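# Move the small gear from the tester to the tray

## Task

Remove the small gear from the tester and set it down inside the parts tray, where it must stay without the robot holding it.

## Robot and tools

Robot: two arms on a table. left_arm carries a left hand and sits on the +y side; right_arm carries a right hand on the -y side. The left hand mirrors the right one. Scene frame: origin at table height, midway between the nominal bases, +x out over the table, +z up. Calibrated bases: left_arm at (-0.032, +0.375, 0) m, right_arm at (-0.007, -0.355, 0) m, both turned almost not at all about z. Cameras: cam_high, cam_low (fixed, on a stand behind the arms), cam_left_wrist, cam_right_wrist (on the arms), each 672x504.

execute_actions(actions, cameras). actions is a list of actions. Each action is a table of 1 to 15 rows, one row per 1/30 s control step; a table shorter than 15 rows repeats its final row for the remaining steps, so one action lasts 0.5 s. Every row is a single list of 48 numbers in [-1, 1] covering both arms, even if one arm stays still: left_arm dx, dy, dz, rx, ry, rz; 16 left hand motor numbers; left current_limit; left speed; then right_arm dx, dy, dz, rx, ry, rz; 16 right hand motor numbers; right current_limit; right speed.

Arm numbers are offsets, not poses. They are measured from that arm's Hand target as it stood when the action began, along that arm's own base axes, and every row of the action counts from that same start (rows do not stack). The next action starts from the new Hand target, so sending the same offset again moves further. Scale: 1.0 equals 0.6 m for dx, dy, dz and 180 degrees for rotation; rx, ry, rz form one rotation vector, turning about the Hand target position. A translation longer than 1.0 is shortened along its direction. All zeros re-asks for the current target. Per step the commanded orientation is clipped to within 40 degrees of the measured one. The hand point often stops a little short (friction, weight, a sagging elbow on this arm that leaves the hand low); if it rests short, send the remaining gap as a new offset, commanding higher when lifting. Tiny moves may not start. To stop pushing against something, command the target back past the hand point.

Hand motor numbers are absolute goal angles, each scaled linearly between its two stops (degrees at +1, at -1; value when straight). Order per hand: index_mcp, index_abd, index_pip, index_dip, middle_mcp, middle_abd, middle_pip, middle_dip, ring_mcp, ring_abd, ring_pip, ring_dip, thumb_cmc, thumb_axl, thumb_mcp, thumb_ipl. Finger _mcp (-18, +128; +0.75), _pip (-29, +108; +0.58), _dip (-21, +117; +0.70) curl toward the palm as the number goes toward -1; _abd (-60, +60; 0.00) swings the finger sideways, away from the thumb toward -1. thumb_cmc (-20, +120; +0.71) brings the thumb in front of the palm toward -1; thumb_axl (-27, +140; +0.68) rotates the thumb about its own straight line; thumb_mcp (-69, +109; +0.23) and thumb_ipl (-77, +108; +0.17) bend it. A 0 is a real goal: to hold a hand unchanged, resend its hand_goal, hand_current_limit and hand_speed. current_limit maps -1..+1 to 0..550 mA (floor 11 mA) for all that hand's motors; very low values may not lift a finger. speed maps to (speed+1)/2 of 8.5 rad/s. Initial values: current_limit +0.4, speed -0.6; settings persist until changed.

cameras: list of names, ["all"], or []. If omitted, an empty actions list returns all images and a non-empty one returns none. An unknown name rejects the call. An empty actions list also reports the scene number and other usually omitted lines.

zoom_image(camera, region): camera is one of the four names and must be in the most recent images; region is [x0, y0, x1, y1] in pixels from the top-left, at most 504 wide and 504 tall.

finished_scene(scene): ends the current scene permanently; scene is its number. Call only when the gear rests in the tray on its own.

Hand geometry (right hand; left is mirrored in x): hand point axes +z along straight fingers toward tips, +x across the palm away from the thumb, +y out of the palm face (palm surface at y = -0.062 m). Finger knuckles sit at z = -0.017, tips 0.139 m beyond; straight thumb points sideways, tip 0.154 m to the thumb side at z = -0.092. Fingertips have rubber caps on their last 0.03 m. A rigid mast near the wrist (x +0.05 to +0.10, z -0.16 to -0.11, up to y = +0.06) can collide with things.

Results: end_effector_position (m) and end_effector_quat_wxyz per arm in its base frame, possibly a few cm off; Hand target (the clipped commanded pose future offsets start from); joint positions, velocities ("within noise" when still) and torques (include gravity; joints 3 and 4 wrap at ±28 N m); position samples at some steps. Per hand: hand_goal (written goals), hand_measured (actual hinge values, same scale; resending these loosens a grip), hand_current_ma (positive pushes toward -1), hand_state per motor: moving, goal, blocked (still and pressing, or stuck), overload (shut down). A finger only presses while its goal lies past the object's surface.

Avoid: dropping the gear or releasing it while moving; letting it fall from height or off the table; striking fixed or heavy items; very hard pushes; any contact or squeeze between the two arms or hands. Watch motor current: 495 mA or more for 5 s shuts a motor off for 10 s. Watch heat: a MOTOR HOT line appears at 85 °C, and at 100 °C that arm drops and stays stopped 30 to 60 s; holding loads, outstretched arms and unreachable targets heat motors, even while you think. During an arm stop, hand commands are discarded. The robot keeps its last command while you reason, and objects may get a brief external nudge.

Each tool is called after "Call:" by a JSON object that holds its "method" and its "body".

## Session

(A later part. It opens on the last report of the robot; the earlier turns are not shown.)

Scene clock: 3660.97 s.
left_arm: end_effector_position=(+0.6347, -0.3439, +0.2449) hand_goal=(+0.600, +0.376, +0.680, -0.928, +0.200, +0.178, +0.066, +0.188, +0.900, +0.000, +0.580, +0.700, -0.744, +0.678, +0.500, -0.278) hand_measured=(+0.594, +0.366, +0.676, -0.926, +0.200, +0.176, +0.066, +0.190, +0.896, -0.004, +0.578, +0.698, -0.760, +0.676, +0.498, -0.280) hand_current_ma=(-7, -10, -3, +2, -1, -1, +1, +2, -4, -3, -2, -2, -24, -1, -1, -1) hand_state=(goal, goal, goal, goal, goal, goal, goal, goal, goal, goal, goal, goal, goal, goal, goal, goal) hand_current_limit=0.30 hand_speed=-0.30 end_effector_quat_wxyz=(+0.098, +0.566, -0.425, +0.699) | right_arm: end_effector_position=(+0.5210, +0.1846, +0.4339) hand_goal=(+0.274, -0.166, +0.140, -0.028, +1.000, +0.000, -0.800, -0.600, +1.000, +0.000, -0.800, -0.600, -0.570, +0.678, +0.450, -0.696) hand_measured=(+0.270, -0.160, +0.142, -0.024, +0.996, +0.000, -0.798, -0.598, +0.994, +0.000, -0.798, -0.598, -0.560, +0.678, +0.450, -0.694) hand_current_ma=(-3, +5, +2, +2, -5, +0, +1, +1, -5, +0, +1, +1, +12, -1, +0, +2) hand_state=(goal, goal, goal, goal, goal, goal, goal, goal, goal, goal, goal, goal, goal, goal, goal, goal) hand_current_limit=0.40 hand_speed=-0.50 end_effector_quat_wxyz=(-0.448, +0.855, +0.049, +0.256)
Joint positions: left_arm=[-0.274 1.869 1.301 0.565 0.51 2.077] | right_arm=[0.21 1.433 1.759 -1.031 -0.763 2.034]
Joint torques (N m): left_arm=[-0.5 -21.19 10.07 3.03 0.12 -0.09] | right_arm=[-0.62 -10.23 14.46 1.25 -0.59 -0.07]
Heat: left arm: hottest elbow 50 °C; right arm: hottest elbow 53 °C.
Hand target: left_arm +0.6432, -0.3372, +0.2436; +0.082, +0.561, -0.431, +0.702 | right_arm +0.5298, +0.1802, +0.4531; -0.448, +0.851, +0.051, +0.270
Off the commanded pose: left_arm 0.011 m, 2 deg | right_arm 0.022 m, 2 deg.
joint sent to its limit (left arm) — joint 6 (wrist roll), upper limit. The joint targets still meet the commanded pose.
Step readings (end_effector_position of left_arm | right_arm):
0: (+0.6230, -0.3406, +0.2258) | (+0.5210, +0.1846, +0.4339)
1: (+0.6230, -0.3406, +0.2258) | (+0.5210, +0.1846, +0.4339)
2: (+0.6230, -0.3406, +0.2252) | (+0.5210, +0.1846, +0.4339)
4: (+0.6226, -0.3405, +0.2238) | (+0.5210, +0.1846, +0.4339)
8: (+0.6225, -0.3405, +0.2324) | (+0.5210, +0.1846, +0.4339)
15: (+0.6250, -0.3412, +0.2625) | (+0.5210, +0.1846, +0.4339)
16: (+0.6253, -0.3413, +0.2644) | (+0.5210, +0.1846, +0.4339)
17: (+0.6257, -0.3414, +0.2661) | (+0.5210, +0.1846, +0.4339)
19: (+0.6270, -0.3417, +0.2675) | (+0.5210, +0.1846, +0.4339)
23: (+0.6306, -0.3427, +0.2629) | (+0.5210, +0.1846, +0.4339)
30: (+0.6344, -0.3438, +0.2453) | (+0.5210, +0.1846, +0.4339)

Call:
{"method": "execute_actions", "body": {"actions": [[[-0.01,0.01,-0.115,0,0,0,0.6,0.375,0.679,-0.928,0.04,0.177,0.066,0.188,0.9,0,0.58,0.7,-0.745,0.677,0.29,-0.278,0.3,-0.3,0,0,0,0,0,0,0.274,-0.167,0.139,-0.029,1,0,-0.8,-0.6,1,0,-0.8,-0.6,-0.571,0.677,0.449,-0.697,0.4,-0.5]]], "cameras": ["cam_high","cam_low"]}}

Call:
{"method": "zoom_image", "body": {"camera": "cam_high", "region": [270, 225, 370, 300]}}

Scene clock: 3666.80 s.
left_arm: end_effector_position=(+0.6319, -0.3402, +0.1730) hand_goal=(+0.600, +0.376, +0.680, -0.928, +0.040, +0.178, +0.066, +0.188, +0.900, +0.000, +0.580, +0.700, -0.744, +0.678, +0.290, -0.278) hand_measured=(+0.594, +0.368, +0.676, -0.926, +0.040, +0.176, +0.068, +0.190, +0.896, -0.004, +0.578, +0.698, -0.752, +0.676, +0.292, -0.278) hand_current_ma=(-7, -8, -3, +2, +0, -1, +2, +2, -4, -3, -2, -2, -11, -1, +3, +0) hand_state=(goal, goal, goal, goal, goal, goal, goal, goal, goal, goal, goal, goal, goal, goal, goal, goal) hand_current_limit=0.30 hand_speed=-0.30 end_effector_quat_wxyz=(+0.098, +0.567, -0.425, +0.699) | right_arm: end_effector_position=(+0.5210, +0.1846, +0.4339) hand_goal=(+0.274, -0.166, +0.140, -0.028, +1.000, +0.000, -0.800, -0.600, +1.000, +0.000, -0.800, -0.600, -0.570, +0.678, +0.450, -0.696) hand_measured=(+0.270, -0.160, +0.142, -0.024, +0.996, +0.000, -0.798, -0.598, +0.994, +0.000, -0.798, -0.598, -0.560, +0.678, +0.450, -0.694) hand_current_ma=(-3, +5, +2, +2, -5, +0, +1, +1, -5, +0, +1, +1, +12, -1, +0, +2) hand_state=(goal, goal, goal, goal, goal, goal, goal, goal, goal, goal, goal, goal, goal, goal, goal, goal) hand_current_limit=0.40 hand_speed=-0.50 end_effector_quat_wxyz=(-0.448, +0.855, +0.049, +0.256)
Joint positions: left_arm=[-0.269 1.975 1.239 0.73 0.514 2.077] | right_arm=[0.21 1.433 1.759 -1.031 -0.763 2.034]
Joint torques (N m): left_arm=[0.03 -22.48 8.47 3.11 0.23 -0.11] | right_arm=[-0.73 -10.05 14.52 1.29 -0.6 -0.06]
Heat: left arm: hottest elbow 49 °C; right arm: hottest elbow 53 °C.
Hand target: left_arm +0.6372, -0.3312, +0.1745; +0.082, +0.561, -0.431, +0.702 | right_arm +0.5298, +0.1802, +0.4531; -0.448, +0.851, +0.051, +0.270
Off the commanded pose: left_arm 0.011 m, 2 deg | right_arm 0.022 m, 2 deg.
joint sent to its limit (left arm) — joint 6 (wrist roll), upper limit. The joint targets still meet the commanded pose.
Step readings (end_effector_position of left_arm | right_arm):
0: (+0.6347, -0.3439, +0.2449) | (+0.5210, +0.1846, +0.4339)
1: (+0.6348, -0.3439, +0.2451) | (+0.5210, +0.1846, +0.4339)
2: (+0.6348, -0.3439, +0.2454) | (+0.5210, +0.1846, +0.4339)
4: (+0.6343, -0.3428, +0.2433) | (+0.5210, +0.1846, +0.4339)
8: (+0.6311, -0.3414, +0.2173) | (+0.5210, +0.1846, +0.4339)
15: (+0.6315, -0.3404, +0.1730) | (+0.5210, +0.1846, +0.4339)
Images, in order (width x height): cam_high 672x504, cam_low 672x504.

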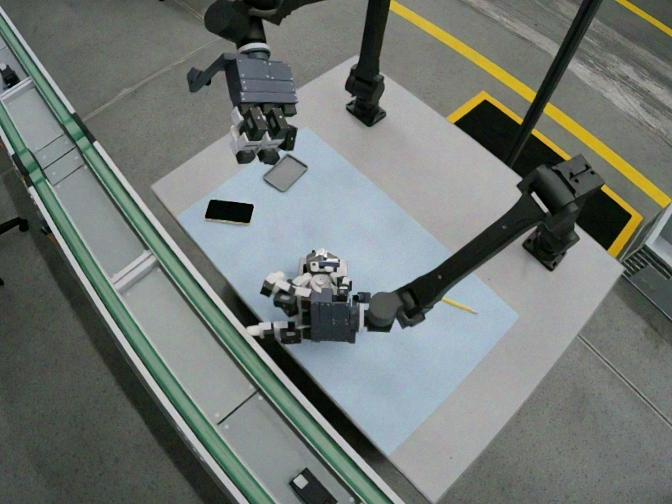

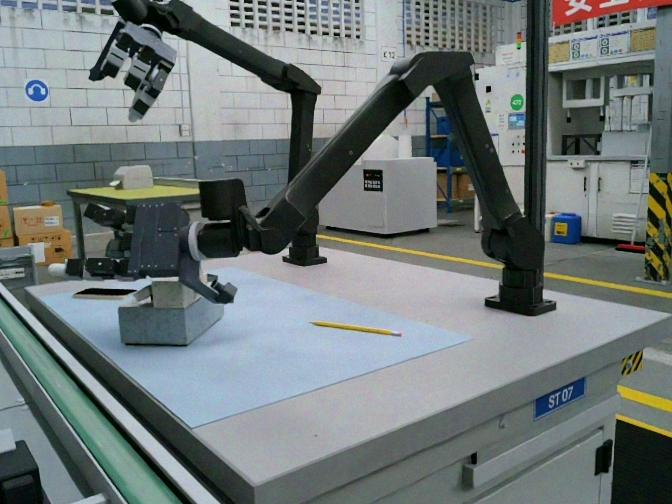

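Scaled by 5.040 from the camera's 672x504 image, which has a finer 960x720 frame.

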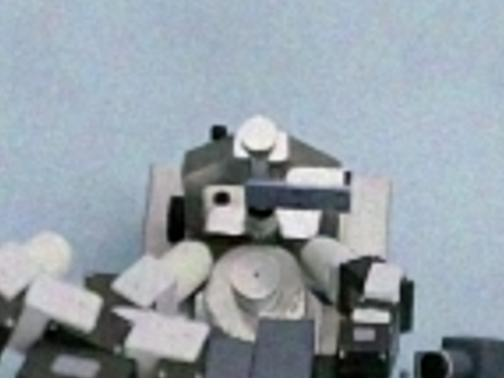

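Call:
{"method": "execute_actions", "body": {"actions": [[[-0.02,-0.025,0,0,0,0,0.6,0.375,0.679,-0.928,0.03,0.177,0.066,0.188,0.9,0,0.58,0.7,-0.745,0.677,0.28,-0.278,0.3,-0.3,0,0,0,0,0,0,0.274,-0.167,0.139,-0.029,1,0,-0.8,-0.6,1,0,-0.8,-0.6,-0.571,0.677,0.449,-0.697,0.4,-0.5]],[[-0.014,-0.0145,0,0,0,0,0.6,0.375,0.679,-0.928,0.03,0.177,0.066,0.188,0.9,0,0.58,0.7,-0.745,0.677,0.28,-0.278,0.3,-0.3,0,0,0,0,0,0,0.274,-0.167,0.139,-0.029,1,0,-0.8,-0.6,1,0,-0.8,-0.6,-0.571,0.677,0.449,-0.697,0.4,-0.5]]], "cameras": ["cam_high"]}}

Call:
{"method": "zoom_image", "body": {"camera": "cam_high", "region": [290, 235, 350, 280]}}

Scene clock: 3676.97 s.
left_arm: end_effector_position=(+0.6253, -0.3471, +0.1661) hand_goal=(+0.600, +0.376, +0.680, -0.928, +0.030, +0.178, +0.066, +0.188, +0.900, +0.000, +0.580, +0.700, -0.744, +0.678, +0.280, -0.278) hand_measured=(+0.594, +0.368, +0.676, -0.926, +0.032, +0.178, +0.070, +0.190, +0.896, -0.004, +0.578, +0.698, -0.750, +0.678, +0.282, -0.276) hand_current_ma=(-7, -8, -3, +2, +1, +0, +3, +2, -5, -3, -2, -2, -6, +0, +2, +2) hand_state=(goal, goal, goal, goal, goal, goal, goal, goal, goal, goal, goal, goal, goal, goal, goal, goal) hand_current_limit=0.30 hand_speed=-0.30 end_effector_quat_wxyz=(+0.090, +0.572, -0.419, +0.699) | right_arm: end_effector_position=(+0.5210, +0.1846, +0.4339) hand_goal=(+0.274, -0.166, +0.140, -0.028, +1.000, +0.000, -0.800, -0.600, +1.000, +0.000, -0.800, -0.600, -0.570, +0.678, +0.450, -0.696) hand_measured=(+0.270, -0.160, +0.142, -0.024, +0.996, +0.000, -0.798, -0.598, +0.994, +0.000, -0.798, -0.598, -0.560, +0.678, +0.450, -0.694) hand_current_ma=(-3, +5, +2, +2, -5, +0, +1, +1, -5, +0, +1, +1, +12, -1, +0, +2) hand_state=(goal, goal, goal, goal, goal, goal, goal, goal, goal, goal, goal, goal, goal, goal, goal, goal) hand_current_limit=0.40 hand_speed=-0.50 end_effector_quat_wxyz=(-0.448, +0.855, +0.049, +0.256)
Joint positions: left_arm=[-0.288 1.971 1.209 0.754 0.473 2.079] | right_arm=[0.21 1.433 1.759 -1.031 -0.763 2.034]
Joint torques (N m): left_arm=[-2.55 -24 7.23 2.78 0 -0.13] | right_arm=[-0.62 -9.82 14.48 1.35 -0.61 -0.07]
Heat: left arm: hottest elbow 47 °C; right arm: hottest elbow 53 °C.
Hand target: left_arm +0.6167, -0.3551, +0.1745; +0.082, +0.561, -0.431, +0.702 | right_arm +0.5298, +0.1802, +0.4531; -0.448, +0.851, +0.051, +0.270
Off the commanded pose: left_arm 0.014 m, 2 deg | right_arm 0.022 m, 2 deg.
joint sent to its limit (left arm) — joint 6 (wrist roll), upper limit. The joint targets still meet the commanded pose.
Step readings (end_effector_position of left_arm | right_arm):
0: (+0.6319, -0.3402, +0.1730) | (+0.5210, +0.1846, +0.4339)
1: (+0.6319, -0.3403, +0.1731) | (+0.5210, +0.1846, +0.4339)
2: (+0.6320, -0.3402, +0.1732) | (+0.5210, +0.1846, +0.4339)
4: (+0.6328, -0.3395, +0.1728) | (+0.5210, +0.1846, +0.4339)
8: (+0.6329, -0.3388, +0.1712) | (+0.5210, +0.1846, +0.4339)
15: (+0.6325, -0.3391, +0.1705) | (+0.5210, +0.1846, +0.4339)
16: (+0.6325, -0.3393, +0.1704) | (+0.5210, +0.1846, +0.4339)
17: (+0.6321, -0.3400, +0.1703) | (+0.5210, +0.1846, +0.4339)
19: (+0.6305, -0.3417, +0.1692) | (+0.5210, +0.1846, +0.4339)
23: (+0.6269, -0.3454, +0.1659) | (+0.5210, +0.1846, +0.4339)
30: (+0.6253, -0.3471, +0.1661) | (+0.5210, +0.1846, +0.4339)
Images, in order (width x height): cam_high 672x504.

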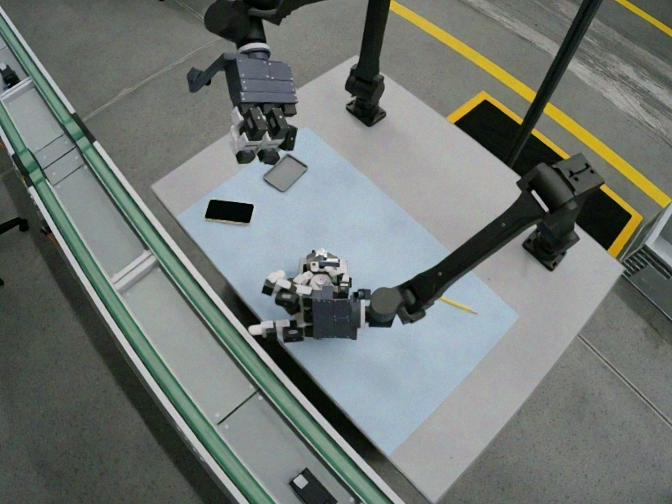

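Scaled by 8.400 from the camera's 672x504 image, which has a finer 960x720 frame.

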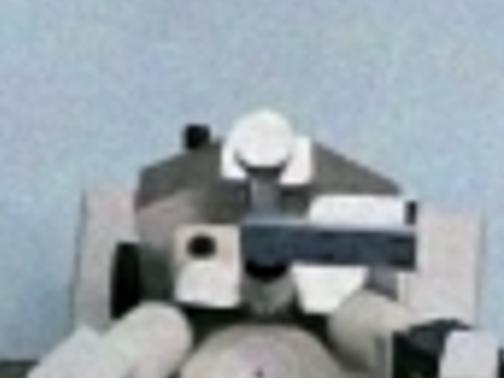

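Call:
{"method": "execute_actions", "body": {"actions": [[[-0.014,-0.0145,0.045,0,0,0,0.6,0.375,0.679,-0.928,0.03,0.177,0.066,0.188,0.9,0,0.58,0.7,-0.745,0.677,0.28,-0.278,0.3,-0.3,0,0,0,0,0,0,0.274,-0.167,0.139,-0.029,1,0,-0.8,-0.6,1,0,-0.8,-0.6,-0.571,0.677,0.449,-0.697,0.4,-0.5]]], "cameras": ["cam_high"]}}

Call:
{"method": "zoom_image", "body": {"camera": "cam_high", "region": [290, 235, 350, 280]}}

Scene clock: 3680.90 s.
left_arm: end_effector_position=(+0.6209, -0.3485, +0.1898) hand_goal=(+0.600, +0.376, +0.680, -0.928, +0.030, +0.178, +0.066, +0.188, +0.900, +0.000, +0.580, +0.700, -0.744, +0.678, +0.280, -0.278) hand_measured=(+0.594, +0.368, +0.676, -0.926, +0.030, +0.178, +0.068, +0.190, +0.896, -0.004, +0.578, +0.698, -0.784, +0.674, +0.278, -0.280) hand_current_ma=(-7, -8, -3, +2, +0, +0, +2, +2, -5, -3, -2, -2, -93, -6, -2, -1) hand_state=(goal, goal, goal, goal, goal, goal, goal, goal, goal, goal, goal, goal, blocked, goal, goal, goal) hand_current_limit=0.30 hand_speed=-0.30 end_effector_quat_wxyz=(+0.082, +0.571, -0.416, +0.703) | right_arm: end_effector_position=(+0.5210, +0.1846, +0.4339) hand_goal=(+0.274, -0.166, +0.140, -0.028, +1.000, +0.000, -0.800, -0.600, +1.000, +0.000, -0.800, -0.600, -0.570, +0.678, +0.450, -0.696) hand_measured=(+0.270, -0.160, +0.142, -0.024, +0.996, +0.000, -0.798, -0.598, +0.994, +0.000, -0.798, -0.598, -0.560, +0.678, +0.450, -0.694) hand_current_ma=(-3, +5, +2, +2, -5, +0, +1, +1, -5, +0, +1, +1, +12, -1, +0, +2) hand_state=(goal, goal, goal, goal, goal, goal, goal, goal, goal, goal, goal, goal, goal, goal, goal, goal) hand_current_limit=0.40 hand_speed=-0.50 end_effector_quat_wxyz=(-0.448, +0.855, +0.049, +0.256)
Joint positions: left_arm=[-0.295 1.918 1.199 0.72 0.45 2.084] | right_arm=[0.21 1.433 1.759 -1.031 -0.763 2.034]
Joint torques (N m): left_arm=[-3.14 -24 7.99 1.96 0.14 -0.14] | right_arm=[-0.67 -9.99 14.5 1.33 -0.59 -0.09]
Heat: left arm: hottest elbow 46 °C; right arm: hottest elbow 53 °C.
Hand target: left_arm +0.6082, -0.3638, +0.2015; +0.082, +0.561, -0.431, +0.702 | right_arm +0.5298, +0.1802, +0.4531; -0.448, +0.851, +0.051, +0.270
Off the commanded pose: left_arm 0.023 m, 2 deg | right_arm 0.022 m, 2 deg.
joint sent to its limit (left arm) — joint 6 (wrist roll), upper limit. The joint targets still meet the commanded pose.
Step readings (end_effector_position of left_arm | right_arm):
0: (+0.6253, -0.3471, +0.1661) | (+0.5210, +0.1846, +0.4339)
1: (+0.6253, -0.3470, +0.1663) | (+0.5210, +0.1846, +0.4339)
2: (+0.6256, -0.3470, +0.1668) | (+0.5210, +0.1846, +0.4339)
4: (+0.6245, -0.3473, +0.1679) | (+0.5210, +0.1846, +0.4339)
8: (+0.6220, -0.3486, +0.1765) | (+0.5210, +0.1846, +0.4339)
15: (+0.6208, -0.3485, +0.1901) | (+0.5210, +0.1846, +0.4339)
Images, in order (width x height): cam_high 672x504.

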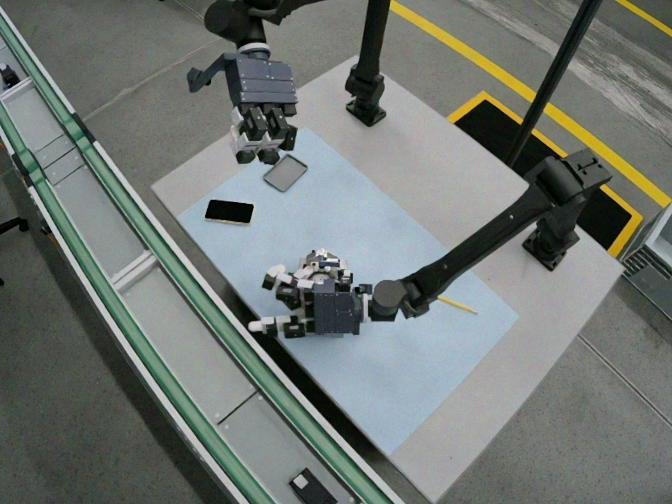

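Scaled by 8.400 from the camera's 672x504 image, which has a finer 960x720 frame.

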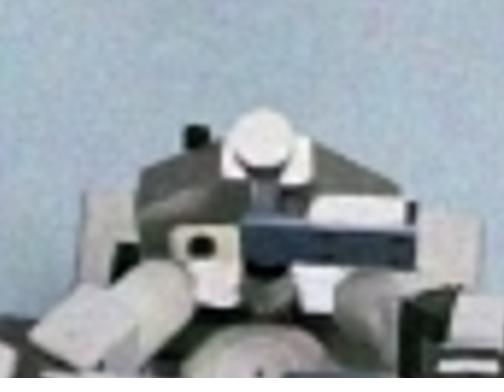

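Call:
{"method": "execute_actions", "body": {"actions": [[[0,0,-0.045,0,0,0,0.6,0.375,0.679,-0.928,0.03,0.177,0.066,0.188,0.9,0,0.58,0.7,-0.745,0.677,0.28,-0.278,0.3,-0.3,0,0,0,0,0,0,0.274,-0.167,0.139,-0.029,1,0,-0.8,-0.6,1,0,-0.8,-0.6,-0.571,0.677,0.449,-0.697,0.4,-0.5]]], "cameras": ["cam_high"]}}

Call:
{"method": "zoom_image", "body": {"camera": "cam_high", "region": [290, 235, 350, 280]}}

Scene clock: 3686.47 s.
left_arm: end_effector_position=(+0.6192, -0.3478, +0.1917) hand_goal=(+0.600, +0.376, +0.680, -0.928, +0.030, +0.178, +0.066, +0.188, +0.900, +0.000, +0.580, +0.700, -0.744, +0.678, +0.280, -0.278) hand_measured=(+0.594, +0.368, +0.676, -0.926, +0.030, +0.178, +0.068, +0.190, +0.896, -0.004, +0.578, +0.698, -0.784, +0.672, +0.274, -0.282) hand_current_ma=(-7, -8, -3, +2, +0, +0, +2, +2, -5, -3, -2, -2, -93, -7, -8, -5) hand_state=(goal, goal, goal, goal, goal, goal, goal, goal, goal, goal, goal, goal, blocked, goal, goal, goal) hand_current_limit=0.30 hand_speed=-0.30 end_effector_quat_wxyz=(+0.079, +0.563, -0.414, +0.711) | right_arm: end_effector_position=(+0.5210, +0.1846, +0.4339) hand_goal=(+0.274, -0.166, +0.140, -0.028, +1.000, +0.000, -0.800, -0.600, +1.000, +0.000, -0.800, -0.600, -0.570, +0.678, +0.450, -0.696) hand_measured=(+0.270, -0.160, +0.142, -0.024, +0.996, +0.000, -0.798, -0.598, +0.994, +0.000, -0.798, -0.598, -0.560, +0.678, +0.450, -0.694) hand_current_ma=(-3, +5, +2, +2, -5, +0, +1, +1, -5, +0, +1, +1, +12, -1, +0, +2) hand_state=(goal, goal, goal, goal, goal, goal, goal, goal, goal, goal, goal, goal, goal, goal, goal, goal) hand_current_limit=0.40 hand_speed=-0.50 end_effector_quat_wxyz=(-0.448, +0.855, +0.049, +0.256)
Joint positions: left_arm=[-0.295 1.919 1.189 0.757 0.449 2.084] | right_arm=[0.21 1.433 1.759 -1.031 -0.763 2.034]
Joint torques (N m): left_arm=[-3.19 -20.07 7.42 2.99 0.18 -0.16] | right_arm=[-0.67 -9.99 14.48 1.28 -0.6 -0.07]
Heat: left arm: hottest elbow 45 °C; right arm: hottest elbow 53 °C.
Hand target: left_arm +0.6082, -0.3638, +0.1747; +0.082, +0.561, -0.431, +0.702 | right_arm +0.5298, +0.1802, +0.4531; -0.448, +0.851, +0.051, +0.270
Off the commanded pose: left_arm 0.026 m, 2 deg | right_arm 0.022 m, 2 deg.
joint sent to its limit (left arm) — joint 6 (wrist roll), upper limit. The joint targets still meet the commanded pose.
Step readings (end_effector_position of left_arm | right_arm):
0: (+0.6209, -0.3485, +0.1898) | (+0.5210, +0.1846, +0.4339)
1: (+0.6209, -0.3485, +0.1898) | (+0.5210, +0.1846, +0.4339)
2: (+0.6209, -0.3485, +0.1898) | (+0.5210, +0.1846, +0.4339)
4: (+0.6204, -0.3483, +0.1904) | (+0.5210, +0.1846, +0.4339)
8: (+0.6195, -0.3479, +0.1913) | (+0.5210, +0.1846, +0.4339)
15: (+0.6192, -0.3478, +0.1916) | (+0.5210, +0.1846, +0.4339)
Images, in order (width x height): cam_high 672x504.

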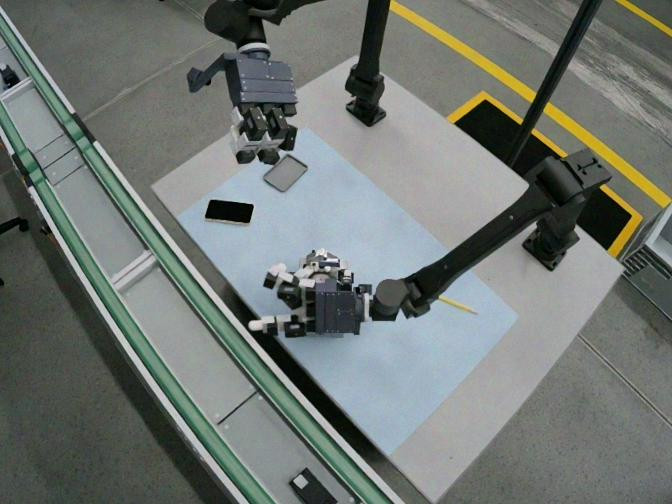

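Scaled by 8.400 from the camera's 672x504 image, which has a finer 960x720 frame.

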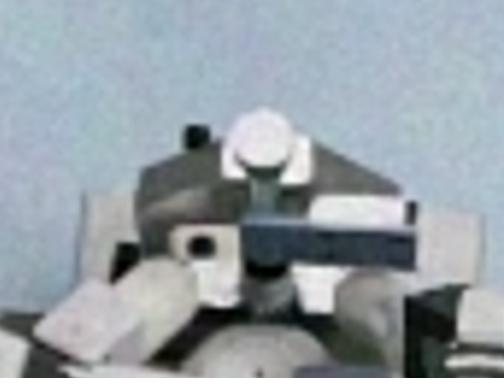

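Call:
{"method": "execute_actions", "body": {"actions": [[[0.014,0.0145,-0.005,0,0,0,0.6,0.375,0.679,-0.928,0.03,0.177,0.066,0.188,0.9,0,0.58,0.7,-0.745,0.677,0.28,-0.278,0.3,-0.3,0,0,0,0,0,0,0.274,-0.167,0.139,-0.029,1,0,-0.8,-0.6,1,0,-0.8,-0.6,-0.571,0.677,0.449,-0.697,0.4,-0.5]]], "cameras": []}}

Scene clock: 3692.67 s.
left_arm: end_effector_position=(+0.6182, -0.3482, +0.1908) hand_goal=(+0.600, +0.376, +0.680, -0.928, +0.030, +0.178, +0.066, +0.188, +0.900, +0.000, +0.580, +0.700, -0.744, +0.678, +0.280, -0.278) hand_measured=(+0.594, +0.368, +0.676, -0.926, +0.030, +0.178, +0.068, +0.190, +0.896, -0.004, +0.578, +0.698, -0.784, +0.672, +0.274, -0.286) hand_current_ma=(-7, -8, -3, +2, +0, +0, +2, +2, -5, -3, -2, -2, -93, -7, -10, -16) hand_state=(goal, goal, goal, goal, goal, goal, goal, goal, goal, goal, goal, goal, blocked, goal, goal, goal) hand_current_limit=0.30 hand_speed=-0.30 end_effector_quat_wxyz=(+0.081, +0.560, -0.416, +0.712) | right_arm: end_effector_position=(+0.5210, +0.1846, +0.4339) hand_goal=(+0.274, -0.166, +0.140, -0.028, +1.000, +0.000, -0.800, -0.600, +1.000, +0.000, -0.800, -0.600, -0.570, +0.678, +0.450, -0.696) hand_measured=(+0.270, -0.160, +0.142, -0.024, +0.996, +0.000, -0.798, -0.598, +0.994, +0.000, -0.798, -0.598, -0.560, +0.678, +0.450, -0.694) hand_current_ma=(-3, +5, +2, +2, -5, +0, +1, +1, -5, +0, +1, +1, +12, -1, +0, +2) hand_state=(goal, goal, goal, goal, goal, goal, goal, goal, goal, goal, goal, goal, goal, goal, goal, goal) hand_current_limit=0.40 hand_speed=-0.50 end_effector_quat_wxyz=(-0.448, +0.855, +0.049, +0.256)
Joint positions: left_arm=[-0.295 1.922 1.189 0.762 0.457 2.084] | right_arm=[0.21 1.433 1.759 -1.031 -0.763 2.034]
Joint torques (N m): left_arm=[-2.02 -18.67 8.7 2.73 0.55 -0.14] | right_arm=[-1.03 -9.82 14.48 1.25 -0.6 -0.08]
Heat: left arm: hottest elbow 44 °C; right arm: hottest elbow 53 °C.
Hand target: left_arm +0.6167, -0.3551, +0.1715; +0.082, +0.561, -0.431, +0.702 | right_arm +0.5298, +0.1802, +0.4531; -0.448, +0.851, +0.051, +0.270
Off the commanded pose: left_arm 0.020 m, 2 deg | right_arm 0.022 m, 2 deg.
joint sent to its limit (left arm) — joint 6 (wrist roll), upper limit. The joint targets still meet the commanded pose.
Step readings (end_effector_position of left_arm | right_arm):
0: (+0.6192, -0.3478, +0.1918) | (+0.5210, +0.1846, +0.4339)
1: (+0.6193, -0.3478, +0.1915) | (+0.5210, +0.1846, +0.4339)
2: (+0.6193, -0.3478, +0.1913) | (+0.5210, +0.1846, +0.4339)
4: (+0.6189, -0.3480, +0.1908) | (+0.5210, +0.1846, +0.4339)
8: (+0.6185, -0.3481, +0.1911) | (+0.5210, +0.1846, +0.4339)
15: (+0.6182, -0.3482, +0.1910) | (+0.5210, +0.1846, +0.4339)
No camera images: "cameras" was empty.

Call:
{"method": "execute_actions", "body": {"actions": [[[0.018,0.0185,0,0,0,0,0.6,0.375,0.679,-0.928,0.03,0.177,0.066,0.188,0.9,0,0.58,0.7,-0.745,0.677,0.28,-0.278,0.3,-0.3,0,0,0,0,0,0,0.274,-0.167,0.139,-0.029,1,0,-0.8,-0.6,1,0,-0.8,-0.6,-0.571,0.677,0.449,-0.697,0.4,-0.5]]], "cameras": ["cam_high","cam_low"]}}

Call:
{"method": "zoom_image", "body": {"camera": "cam_low", "region": [80, 190, 240, 310]}}

Scene clock: 3695.20 s.
left_arm: end_effector_position=(+0.6174, -0.3452, +0.1733) hand_goal=(+0.600, +0.376, +0.680, -0.928, +0.030, +0.178, +0.066, +0.188, +0.900, +0.000, +0.580, +0.700, -0.744, +0.678, +0.280, -0.278) hand_measured=(+0.594, +0.368, +0.676, -0.926, +0.030, +0.178, +0.068, +0.190, +0.896, -0.004, +0.578, +0.698, -0.768, +0.672, +0.266, -0.288) hand_current_ma=(-7, -8, -3, +2, +0, +0, +2, +2, -5, -3, -2, -2, -43, -7, -32, -20) hand_state=(goal, goal, goal, goal, goal, goal, goal, goal, goal, goal, goal, goal, blocked, goal, goal, goal) hand_current_limit=0.30 hand_speed=-0.30 end_effector_quat_wxyz=(+0.091, +0.565, -0.423, +0.702) | right_arm: end_effector_position=(+0.5210, +0.1846, +0.4339) hand_goal=(+0.274, -0.166, +0.140, -0.028, +1.000, +0.000, -0.800, -0.600, +1.000, +0.000, -0.800, -0.600, -0.570, +0.678, +0.450, -0.696) hand_measured=(+0.270, -0.160, +0.142, -0.024, +0.996, +0.000, -0.798, -0.598, +0.994, +0.000, -0.798, -0.598, -0.560, +0.678, +0.450, -0.694) hand_current_ma=(-3, +5, +2, +2, -5, +0, +1, +1, -5, +0, +1, +1, +12, -1, +0, +2) hand_state=(goal, goal, goal, goal, goal, goal, goal, goal, goal, goal, goal, goal, goal, goal, goal, goal) hand_current_limit=0.40 hand_speed=-0.50 end_effector_quat_wxyz=(-0.448, +0.855, +0.049, +0.256)
Joint positions: left_arm=[-0.286 1.948 1.189 0.762 0.485 2.084] | right_arm=[0.21 1.433 1.759 -1.031 -0.763 2.034]
Joint torques (N m): left_arm=[-0.73 -19.9 10.5 2.4 0.39 -0.15] | right_arm=[-0.44 -10.23 14.46 1.36 -0.6 -0.06]
Heat: left arm: hottest elbow 44 °C; right arm: hottest elbow 53 °C.
Hand target: left_arm +0.6275, -0.3440, +0.1717; +0.082, +0.561, -0.431, +0.702 | right_arm +0.5298, +0.1802, +0.4531; -0.448, +0.851, +0.051, +0.270
Off the commanded pose: left_arm 0.010 m, 1 deg | right_arm 0.022 m, 2 deg.
joint sent to its limit (left arm) — joint 6 (wrist roll), upper limit. The joint targets still meet the commanded pose.
Step readings (end_effector_position of left_arm | right_arm):
0: (+0.6182, -0.3482, +0.1908) | (+0.5210, +0.1846, +0.4339)
1: (+0.6182, -0.3480, +0.1907) | (+0.5210, +0.1846, +0.4339)
2: (+0.6177, -0.3478, +0.1905) | (+0.5210, +0.1846, +0.4339)
4: (+0.6170, -0.3471, +0.1889) | (+0.5210, +0.1846, +0.4339)
8: (+0.6172, -0.3454, +0.1812) | (+0.5210, +0.1846, +0.4339)
15: (+0.6174, -0.3452, +0.1733) | (+0.5210, +0.1846, +0.4339)
Images, in order (width x height): cam_high 672x504, cam_low 672x504.

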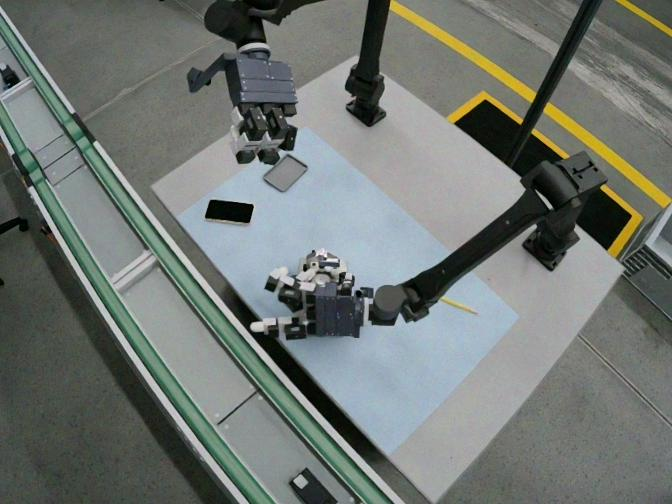

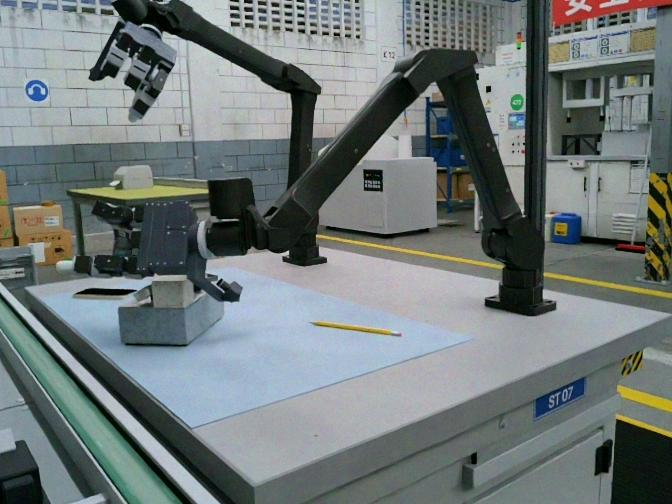

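Scaled by 3.150 from the camera's 672x504 image, which has a finer 960x720 frame.

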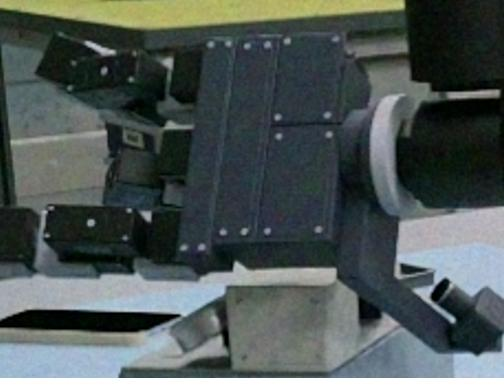

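Call:
{"method": "execute_actions", "body": {"actions": [[[-0.008,-0.0217,0.003,0,0,0,0.6,0.375,0.679,-0.928,0.03,0.177,0.066,0.188,0.9,0,0.58,0.7,-0.745,0.677,0.28,-0.278,0.3,-0.3,0,0,0,0,0,0,0.274,-0.167,0.139,-0.029,1,0,-0.8,-0.6,1,0,-0.8,-0.6,-0.571,0.677,0.449,-0.697,0.4,-0.5]]], "cameras": ["cam_high"]}}

Call:
{"method": "zoom_image", "body": {"camera": "cam_high", "region": [290, 235, 350, 280]}}

Scene clock: 3699.60 s.
left_arm: end_effector_position=(+0.6195, -0.3447, +0.1733) hand_goal=(+0.600, +0.376, +0.680, -0.928, +0.030, +0.178, +0.066, +0.188, +0.900, +0.000, +0.580, +0.700, -0.744, +0.678, +0.280, -0.278) hand_measured=(+0.594, +0.368, +0.676, -0.926, +0.032, +0.178, +0.068, +0.190, +0.896, -0.004, +0.578, +0.698, -0.764, +0.674, +0.272, -0.284) hand_current_ma=(-7, -8, -3, +2, +1, +0, +2, +2, -5, -3, -2, -2, -35, -5, -12, -9) hand_state=(goal, goal, goal, goal, goal, goal, goal, goal, goal, goal, goal, goal, goal, goal, goal, goal) hand_current_limit=0.30 hand_speed=-0.30 end_effector_quat_wxyz=(+0.086, +0.568, -0.420, +0.703) | right_arm: end_effector_position=(+0.5210, +0.1846, +0.4339) hand_goal=(+0.274, -0.166, +0.140, -0.028, +1.000, +0.000, -0.800, -0.600, +1.000, +0.000, -0.800, -0.600, -0.570, +0.678, +0.450, -0.696) hand_measured=(+0.270, -0.160, +0.142, -0.024, +0.996, +0.000, -0.798, -0.598, +0.994, +0.000, -0.798, -0.598, -0.560, +0.678, +0.450, -0.694) hand_current_ma=(-3, +5, +2, +2, -5, +0, +1, +1, -5, +0, +1, +1, +12, -1, +0, +2) hand_state=(goal, goal, goal, goal, goal, goal, goal, goal, goal, goal, goal, goal, goal, goal, goal, goal) hand_current_limit=0.40 hand_speed=-0.50 end_effector_quat_wxyz=(-0.448, +0.855, +0.049, +0.256)
Joint positions: left_arm=[-0.287 1.948 1.189 0.762 0.472 2.084] | right_arm=[0.21 1.433 1.759 -1.031 -0.763 2.034]
Joint torques (N m): left_arm=[-2.37 -20.37 10.32 2.18 -0.01 -0.16] | right_arm=[-0.73 -10.05 14.52 1.35 -0.6 -0.07]
Heat: left arm: hottest elbow 44 °C; right arm: hottest elbow 53 °C.
Hand target: left_arm +0.6227, -0.3569, +0.1735; +0.082, +0.561, -0.431, +0.702 | right_arm +0.5298, +0.1802, +0.4531; -0.448, +0.851, +0.051, +0.270
Off the commanded pose: left_arm 0.013 m, 2 deg | right_arm 0.022 m, 2 deg.
joint sent to its limit (left arm) — joint 6 (wrist roll), upper limit. The joint targets still meet the commanded pose.
Step readings (end_effector_position of left_arm | right_arm):
0: (+0.6174, -0.3452, +0.1733) | (+0.5210, +0.1846, +0.4339)
1: (+0.6174, -0.3452, +0.1733) | (+0.5210, +0.1846, +0.4339)
2: (+0.6175, -0.3452, +0.1733) | (+0.5210, +0.1846, +0.4339)
4: (+0.6182, -0.3449, +0.1733) | (+0.5210, +0.1846, +0.4339)
8: (+0.6191, -0.3448, +0.1733) | (+0.5210, +0.1846, +0.4339)
15: (+0.6195, -0.3447, +0.1733) | (+0.5210, +0.1846, +0.4339)
Images, in order (width x height): cam_high 672x504.

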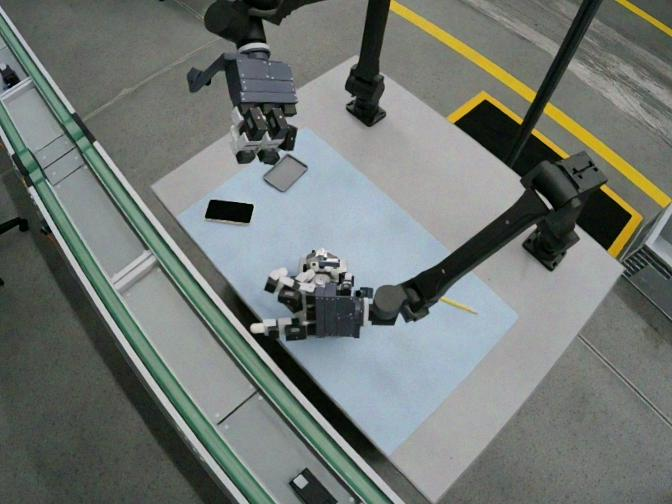

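Scaled by 8.400 from the camera's 672x504 image, which has a finer 960x720 frame.

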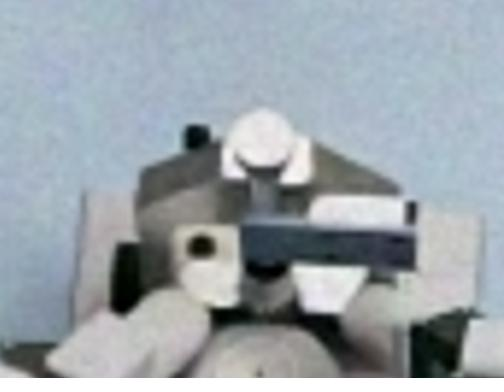

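Call:
{"method": "execute_actions", "body": {"actions": [[[0.0,-0.014,0.0,0,0,0,0.6,0.375,0.679,-0.928,0.03,0.177,0.066,0.188,0.9,0,0.58,0.7,-0.745,0.677,0.28,-0.278,0.3,-0.3,0,0,0,0,0,0,0.274,-0.167,0.139,-0.029,1,0,-0.8,-0.6,1,0,-0.8,-0.6,-0.571,0.677,0.449,-0.697,0.4,-0.5]]], "cameras": ["cam_high"]}}

Call:
{"method": "zoom_image", "body": {"camera": "cam_high", "region": [290, 235, 350, 280]}}

Scene clock: 3704.13 s.
left_arm: end_effector_position=(+0.6212, -0.3451, +0.1733) hand_goal=(+0.600, +0.376, +0.680, -0.928, +0.030, +0.178, +0.066, +0.188, +0.900, +0.000, +0.580, +0.700, -0.744, +0.678, +0.280, -0.278) hand_measured=(+0.594, +0.368, +0.676, -0.926, +0.030, +0.178, +0.068, +0.190, +0.896, -0.004, +0.578, +0.698, -0.764, +0.674, +0.282, -0.282) hand_current_ma=(-7, -8, -3, +2, +0, +0, +2, +2, -5, -3, -2, -2, -34, -5, +2, -4) hand_state=(goal, goal, goal, goal, goal, goal, goal, goal, goal, goal, goal, goal, goal, goal, goal, goal) hand_current_limit=0.30 hand_speed=-0.30 end_effector_quat_wxyz=(+0.082, +0.570, -0.416, +0.703) | right_arm: end_effector_position=(+0.5210, +0.1846, +0.4339) hand_goal=(+0.274, -0.166, +0.140, -0.028, +1.000, +0.000, -0.800, -0.600, +1.000, +0.000, -0.800, -0.600, -0.570, +0.678, +0.450, -0.696) hand_measured=(+0.270, -0.160, +0.142, -0.024, +0.996, +0.000, -0.798, -0.598, +0.994, +0.000, -0.798, -0.598, -0.560, +0.678, +0.450, -0.694) hand_current_ma=(-3, +5, +2, +2, -5, +0, +1, +1, -5, +0, +1, +1, +12, -1, +0, +2) hand_state=(goal, goal, goal, goal, goal, goal, goal, goal, goal, goal, goal, goal, goal, goal, goal, goal) hand_current_limit=0.40 hand_speed=-0.50 end_effector_quat_wxyz=(-0.448, +0.855, +0.049, +0.256)
Joint positions: left_arm=[-0.289 1.948 1.189 0.762 0.458 2.084] | right_arm=[0.21 1.433 1.759 -1.031 -0.763 2.034]
Joint torques (N m): left_arm=[-3.25 -20.19 10.89 2.04 0 -0.14] | right_arm=[-0.67 -10.23 14.57 1.24 -0.59 -0.08]
Heat: left arm: hottest elbow 44 °C; right arm: hottest elbow 53 °C.
Hand target: left_arm +0.6227, -0.3653, +0.1735; +0.082, +0.561, -0.431, +0.702 | right_arm +0.5298, +0.1802, +0.4531; -0.448, +0.851, +0.051, +0.270
Off the commanded pose: left_arm 0.020 m, 2 deg | right_arm 0.022 m, 2 deg.
joint sent to its limit (left arm) — joint 6 (wrist roll), upper limit. The joint targets still meet the commanded pose.
Step readings (end_effector_position of left_arm | right_arm):
0: (+0.6195, -0.3447, +0.1733) | (+0.5210, +0.1846, +0.4339)
1: (+0.6195, -0.3446, +0.1733) | (+0.5210, +0.1846, +0.4339)
2: (+0.6198, -0.3449, +0.1733) | (+0.5210, +0.1846, +0.4339)
4: (+0.6206, -0.3450, +0.1733) | (+0.5210, +0.1846, +0.4339)
8: (+0.6211, -0.3452, +0.1733) | (+0.5210, +0.1846, +0.4339)
15: (+0.6212, -0.3451, +0.1733) | (+0.5210, +0.1846, +0.4339)
Images, in order (width x height): cam_high 672x504.

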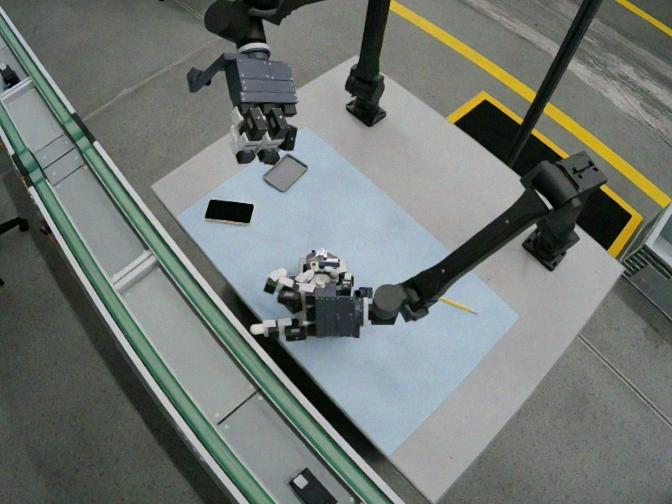

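Scaled by 8.400 from the camera's 672x504 image, which has a finer 960x720 frame.

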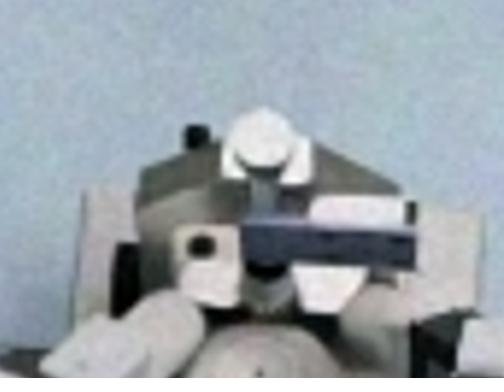

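Call:
{"method": "execute_actions", "body": {"actions": [[[-0.004,-0.008,0.0,0,0,0,0.6,0.375,0.679,-0.928,0.03,0.177,0.066,0.188,0.9,0,0.58,0.7,-0.745,0.677,0.28,-0.278,0.3,-0.3,0,0,0,0,0,0,0.274,-0.167,0.139,-0.029,1,0,-0.8,-0.6,1,0,-0.8,-0.6,-0.571,0.677,0.449,-0.697,0.4,-0.5]]], "cameras": []}}

Scene clock: 3707.93 s.
left_arm: end_effector_position=(+0.6222, -0.3459, +0.1733) hand_goal=(+0.600, +0.376, +0.680, -0.928, +0.030, +0.178, +0.066, +0.188, +0.900, +0.000, +0.580, +0.700, -0.744, +0.678, +0.280, -0.278) hand_measured=(+0.594, +0.368, +0.676, -0.926, +0.030, +0.178, +0.068, +0.190, +0.896, -0.004, +0.578, +0.698, -0.766, +0.674, +0.286, -0.280) hand_current_ma=(-7, -8, -3, +2, +0, +0, +2, +2, -5, -3, -2, -2, -38, -5, +7, -2) hand_state=(goal, goal, goal, goal, goal, goal, goal, goal, goal, goal, goal, goal, blocked, goal, goal, goal) hand_current_limit=0.30 hand_speed=-0.30 end_effector_quat_wxyz=(+0.080, +0.572, -0.414, +0.704) | right_arm: end_effector_position=(+0.5210, +0.1846, +0.4339) hand_goal=(+0.274, -0.166, +0.140, -0.028, +1.000, +0.000, -0.800, -0.600, +1.000, +0.000, -0.800, -0.600, -0.570, +0.678, +0.450, -0.696) hand_measured=(+0.270, -0.160, +0.142, -0.024, +0.996, +0.000, -0.798, -0.598, +0.994, +0.000, -0.798, -0.598, -0.560, +0.678, +0.450, -0.694) hand_current_ma=(-3, +5, +2, +2, -5, +0, +1, +1, -5, +0, +1, +1, +12, -1, +0, +2) hand_state=(goal, goal, goal, goal, goal, goal, goal, goal, goal, goal, goal, goal, goal, goal, goal, goal) hand_current_limit=0.40 hand_speed=-0.50 end_effector_quat_wxyz=(-0.448, +0.855, +0.049, +0.256)
Joint positions: left_arm=[-0.291 1.948 1.189 0.762 0.449 2.084] | right_arm=[0.21 1.433 1.759 -1.031 -0.763 2.034]
Joint torques (N m): left_arm=[-3.9 -20.01 10.52 2.15 0.03 -0.14] | right_arm=[-0.44 -9.99 14.45 1.28 -0.59 -0.08]
Heat: left arm: hottest elbow 43 °C; right arm: hottest elbow 53 °C.
Hand target: left_arm +0.6203, -0.3702, +0.1735; +0.082, +0.561, -0.431, +0.702 | right_arm +0.5298, +0.1802, +0.4531; -0.448, +0.851, +0.051, +0.270
Off the commanded pose: left_arm 0.024 m, 2 deg | right_arm 0.022 m, 2 deg.
joint sent to its limit (left arm) — joint 6 (wrist roll), upper limit. The joint targets still meet the commanded pose.
Step readings (end_effector_position of left_arm | right_arm):
0: (+0.6212, -0.3451, +0.1733) | (+0.5210, +0.1846, +0.4339)
1: (+0.6213, -0.3451, +0.1733) | (+0.5210, +0.1846, +0.4339)
2: (+0.6214, -0.3454, +0.1733) | (+0.5210, +0.1846, +0.4339)
4: (+0.6218, -0.3456, +0.1733) | (+0.5210, +0.1846, +0.4339)
8: (+0.6222, -0.3457, +0.1733) | (+0.5210, +0.1846, +0.4339)
15: (+0.6222, -0.3459, +0.1733) | (+0.5210, +0.1846, +0.4339)
No camera images: "cameras" was empty.

Call:
{"method": "execute_actions", "body": {"actions": [[[0,0,0.0,0,0,0,0.6,0.375,0.679,-0.928,0.0,0.177,0.066,0.188,0.9,0,0.58,0.7,-0.745,0.677,0.235,-0.278,0.3,-0.3,0,0,0,0,0,0,0.274,-0.167,0.139,-0.029,1,0,-0.8,-0.6,1,0,-0.8,-0.6,-0.571,0.677,0.449,-0.697,0.4,-0.5]]], "cameras": ["cam_high"]}}

Call:
{"method": "zoom_image", "body": {"camera": "cam_high", "region": [290, 235, 350, 280]}}

Scene clock: 3712.13 s.
left_arm: end_effector_position=(+0.6193, -0.3520, +0.1733) hand_goal=(+0.600, +0.376, +0.680, -0.928, +0.000, +0.178, +0.066, +0.188, +0.900, +0.000, +0.580, +0.700, -0.744, +0.678, +0.236, -0.278) hand_measured=(+0.594, +0.368, +0.676, -0.926, +0.000, +0.178, +0.068, +0.190, +0.896, -0.004, +0.578, +0.698, -0.770, +0.674, +0.228, -0.282) hand_current_ma=(-7, -8, -3, +2, +0, +0, +2, +2, -5, -3, -2, -2, -52, -4, -13, -5) hand_state=(goal, goal, goal, goal, goal, goal, goal, goal, goal, goal, goal, goal, blocked, goal, goal, goal) hand_current_limit=0.30 hand_speed=-0.30 end_effector_quat_wxyz=(+0.082, +0.570, -0.416, +0.704) | right_arm: end_effector_position=(+0.5210, +0.1846, +0.4339) hand_goal=(+0.274, -0.166, +0.140, -0.028, +1.000, +0.000, -0.800, -0.600, +1.000, +0.000, -0.800, -0.600, -0.570, +0.678, +0.450, -0.696) hand_measured=(+0.270, -0.160, +0.142, -0.024, +0.996, +0.000, -0.798, -0.598, +0.994, +0.000, -0.798, -0.598, -0.560, +0.678, +0.450, -0.694) hand_current_ma=(-3, +5, +2, +2, -5, +0, +1, +1, -5, +0, +1, +1, +12, -1, +0, +2) hand_state=(goal, goal, goal, goal, goal, goal, goal, goal, goal, goal, goal, goal, goal, goal, goal, goal) hand_current_limit=0.40 hand_speed=-0.50 end_effector_quat_wxyz=(-0.448, +0.855, +0.049, +0.256)
Joint positions: left_arm=[-0.302 1.948 1.189 0.762 0.445 2.084] | right_arm=[0.21 1.433 1.759 -1.031 -0.763 2.034]
Joint torques (N m): left_arm=[-2.9 -20.31 10.65 2.11 0.16 -0.17] | right_arm=[-0.79 -10.11 14.5 1.24 -0.61 -0.08]
Heat: left arm: hottest elbow 43 °C; right arm: hottest elbow 53 °C.
Hand target: left_arm +0.6203, -0.3702, +0.1735; +0.082, +0.561, -0.431, +0.702 | right_arm +0.5298, +0.1802, +0.4531; -0.448, +0.851, +0.051, +0.270
Off the commanded pose: left_arm 0.018 m, 2 deg | right_arm 0.022 m, 2 deg.
joint sent to its limit (left arm) — joint 6 (wrist roll), upper limit. The joint targets still meet the commanded pose.
Step readings (end_effector_position of left_arm | right_arm):
0: (+0.6222, -0.3459, +0.1733) | (+0.5210, +0.1846, +0.4339)
1: (+0.6222, -0.3459, +0.1733) | (+0.5210, +0.1846, +0.4339)
2: (+0.6220, -0.3463, +0.1733) | (+0.5210, +0.1846, +0.4339)
4: (+0.6207, -0.3489, +0.1733) | (+0.5210, +0.1846, +0.4339)
8: (+0.6192, -0.3520, +0.1733) | (+0.5210, +0.1846, +0.4339)
15: (+0.6193, -0.3520, +0.1733) | (+0.5210, +0.1846, +0.4339)
Images, in order (width x height): cam_high 672x504.

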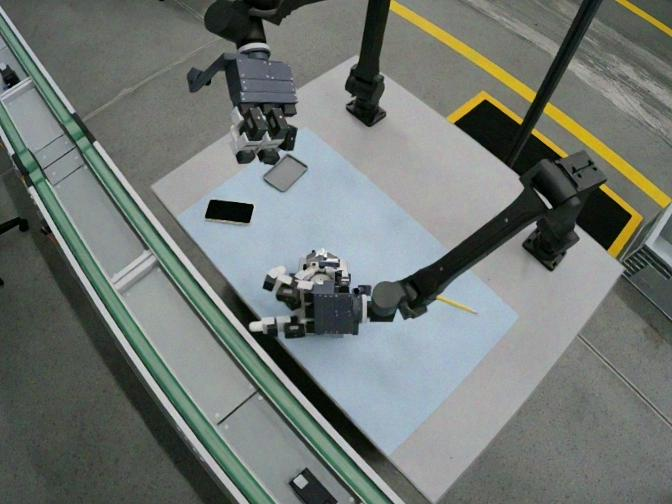

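Scaled by 8.400 from the camera's 672x504 image, which has a finer 960x720 frame.

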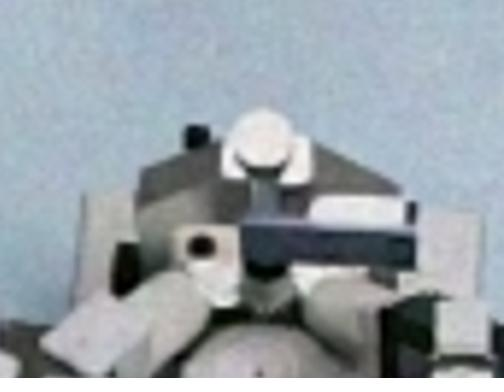

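Call:
{"method": "execute_actions", "body": {"actions": [[[0,0,0.0,0,0,0,0.6,0.375,0.679,-0.928,-0.05,0.177,0.066,0.188,0.9,0,0.58,0.7,-0.745,0.677,0.215,-0.278,0.1,-0.5,0,0,0,0,0,0,0.274,-0.167,0.139,-0.029,1,0,-0.8,-0.6,1,0,-0.8,-0.6,-0.571,0.677,0.449,-0.697,0.4,-0.5]],[[-0.006,-0.006,0.0,0,0,0,0.6,0.375,0.679,-0.928,-0.05,0.177,0.066,0.188,0.9,0,0.58,0.7,-0.745,0.677,0.215,-0.278,0.1,-0.5,0,0,0,0,0,0,0.274,-0.167,0.139,-0.029,1,0,-0.8,-0.6,1,0,-0.8,-0.6,-0.571,0.677,0.449,-0.697,0.4,-0.5]]], "cameras": ["cam_high"]}}

Call:
{"method": "zoom_image", "body": {"camera": "cam_high", "region": [290, 235, 350, 280]}}

Scene clock: 3717.27 s.
left_arm: end_effector_position=(+0.6193, -0.3527, +0.1733) hand_goal=(+0.600, +0.376, +0.680, -0.928, -0.050, +0.178, +0.066, +0.188, +0.900, +0.000, +0.580, +0.700, -0.744, +0.678, +0.216, -0.278) hand_measured=(+0.594, +0.368, +0.676, -0.926, -0.048, +0.178, +0.068, +0.190, +0.896, -0.004, +0.578, +0.698, -0.768, +0.674, +0.220, -0.280) hand_current_ma=(-7, -8, -3, +2, +2, +0, +2, +2, -5, -3, -2, -2, -45, -4, +7, -2) hand_state=(goal, goal, goal, goal, goal, goal, goal, goal, goal, goal, goal, goal, blocked, goal, goal, goal) hand_current_limit=0.10 hand_speed=-0.50 end_effector_quat_wxyz=(+0.082, +0.571, -0.416, +0.704) | right_arm: end_effector_position=(+0.5210, +0.1846, +0.4339) hand_goal=(+0.274, -0.166, +0.140, -0.028, +1.000, +0.000, -0.800, -0.600, +1.000, +0.000, -0.800, -0.600, -0.570, +0.678, +0.450, -0.696) hand_measured=(+0.270, -0.160, +0.142, -0.024, +0.996, +0.000, -0.798, -0.598, +0.994, +0.000, -0.798, -0.598, -0.560, +0.678, +0.450, -0.694) hand_current_ma=(-3, +5, +2, +2, -5, +0, +1, +1, -5, +0, +1, +1, +12, -1, +0, +2) hand_state=(goal, goal, goal, goal, goal, goal, goal, goal, goal, goal, goal, goal, goal, goal, goal, goal) hand_current_limit=0.40 hand_speed=-0.50 end_effector_quat_wxyz=(-0.448, +0.855, +0.049, +0.256)
Joint positions: left_arm=[-0.303 1.948 1.189 0.762 0.442 2.084] | right_arm=[0.21 1.433 1.759 -1.031 -0.763 2.034]
Joint torques (N m): left_arm=[-3.37 -20.6 10.13 2.25 0 -0.17] | right_arm=[-0.73 -10.11 14.53 1.29 -0.61 -0.08]
Heat: left arm: hottest elbow 43 °C; right arm: hottest elbow 53 °C.
Hand target: left_arm +0.6167, -0.3737, +0.1735; +0.082, +0.561, -0.431, +0.702 | right_arm +0.5298, +0.1802, +0.4531; -0.448, +0.851, +0.051, +0.270
Off the commanded pose: left_arm 0.021 m, 2 deg | right_arm 0.022 m, 2 deg.
joint sent to its limit (left arm) — joint 6 (wrist roll), upper limit. The joint targets still meet the commanded pose.
Step readings (end_effector_position of left_arm | right_arm):
0: (+0.6193, -0.3520, +0.1733) | (+0.5210, +0.1846, +0.4339)
1: (+0.6193, -0.3520, +0.1733) | (+0.5210, +0.1846, +0.4339)
2: (+0.6191, -0.3522, +0.1733) | (+0.5210, +0.1846, +0.4339)
4: (+0.6189, -0.3527, +0.1733) | (+0.5210, +0.1846, +0.4339)
8: (+0.6189, -0.3527, +0.1733) | (+0.5210, +0.1846, +0.4339)
15: (+0.6189, -0.3527, +0.1733) | (+0.5210, +0.1846, +0.4339)
16: (+0.6189, -0.3527, +0.1733) | (+0.5210, +0.1846, +0.4339)
17: (+0.6189, -0.3527, +0.1733) | (+0.5210, +0.1846, +0.4339)
19: (+0.6190, -0.3527, +0.1733) | (+0.5210, +0.1846, +0.4339)
23: (+0.6192, -0.3528, +0.1733) | (+0.5210, +0.1846, +0.4339)
30: (+0.6193, -0.3527, +0.1733) | (+0.5210, +0.1846, +0.4339)
Images, in order (width x height): cam_high 672x504.

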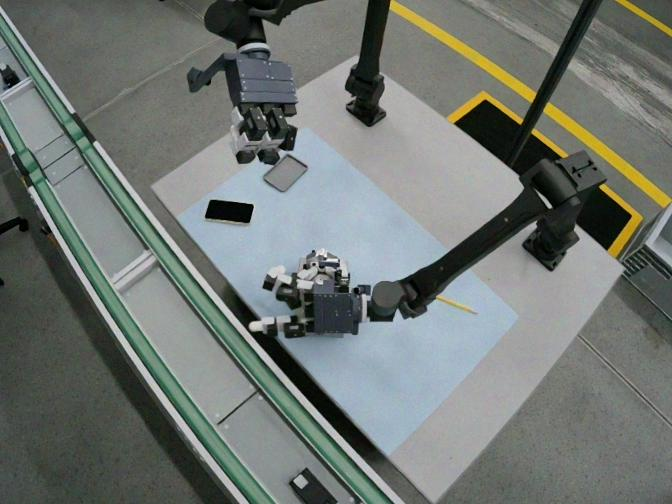

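Scaled by 8.400 from the camera's 672x504 image, which has a finer 960x720 frame.

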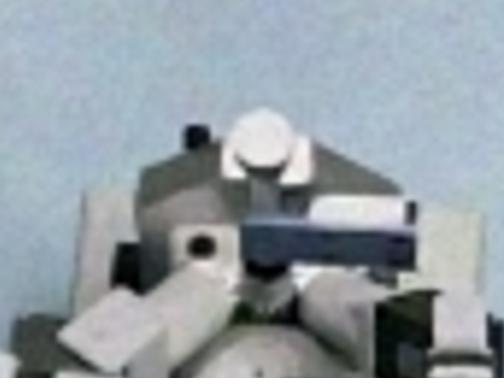

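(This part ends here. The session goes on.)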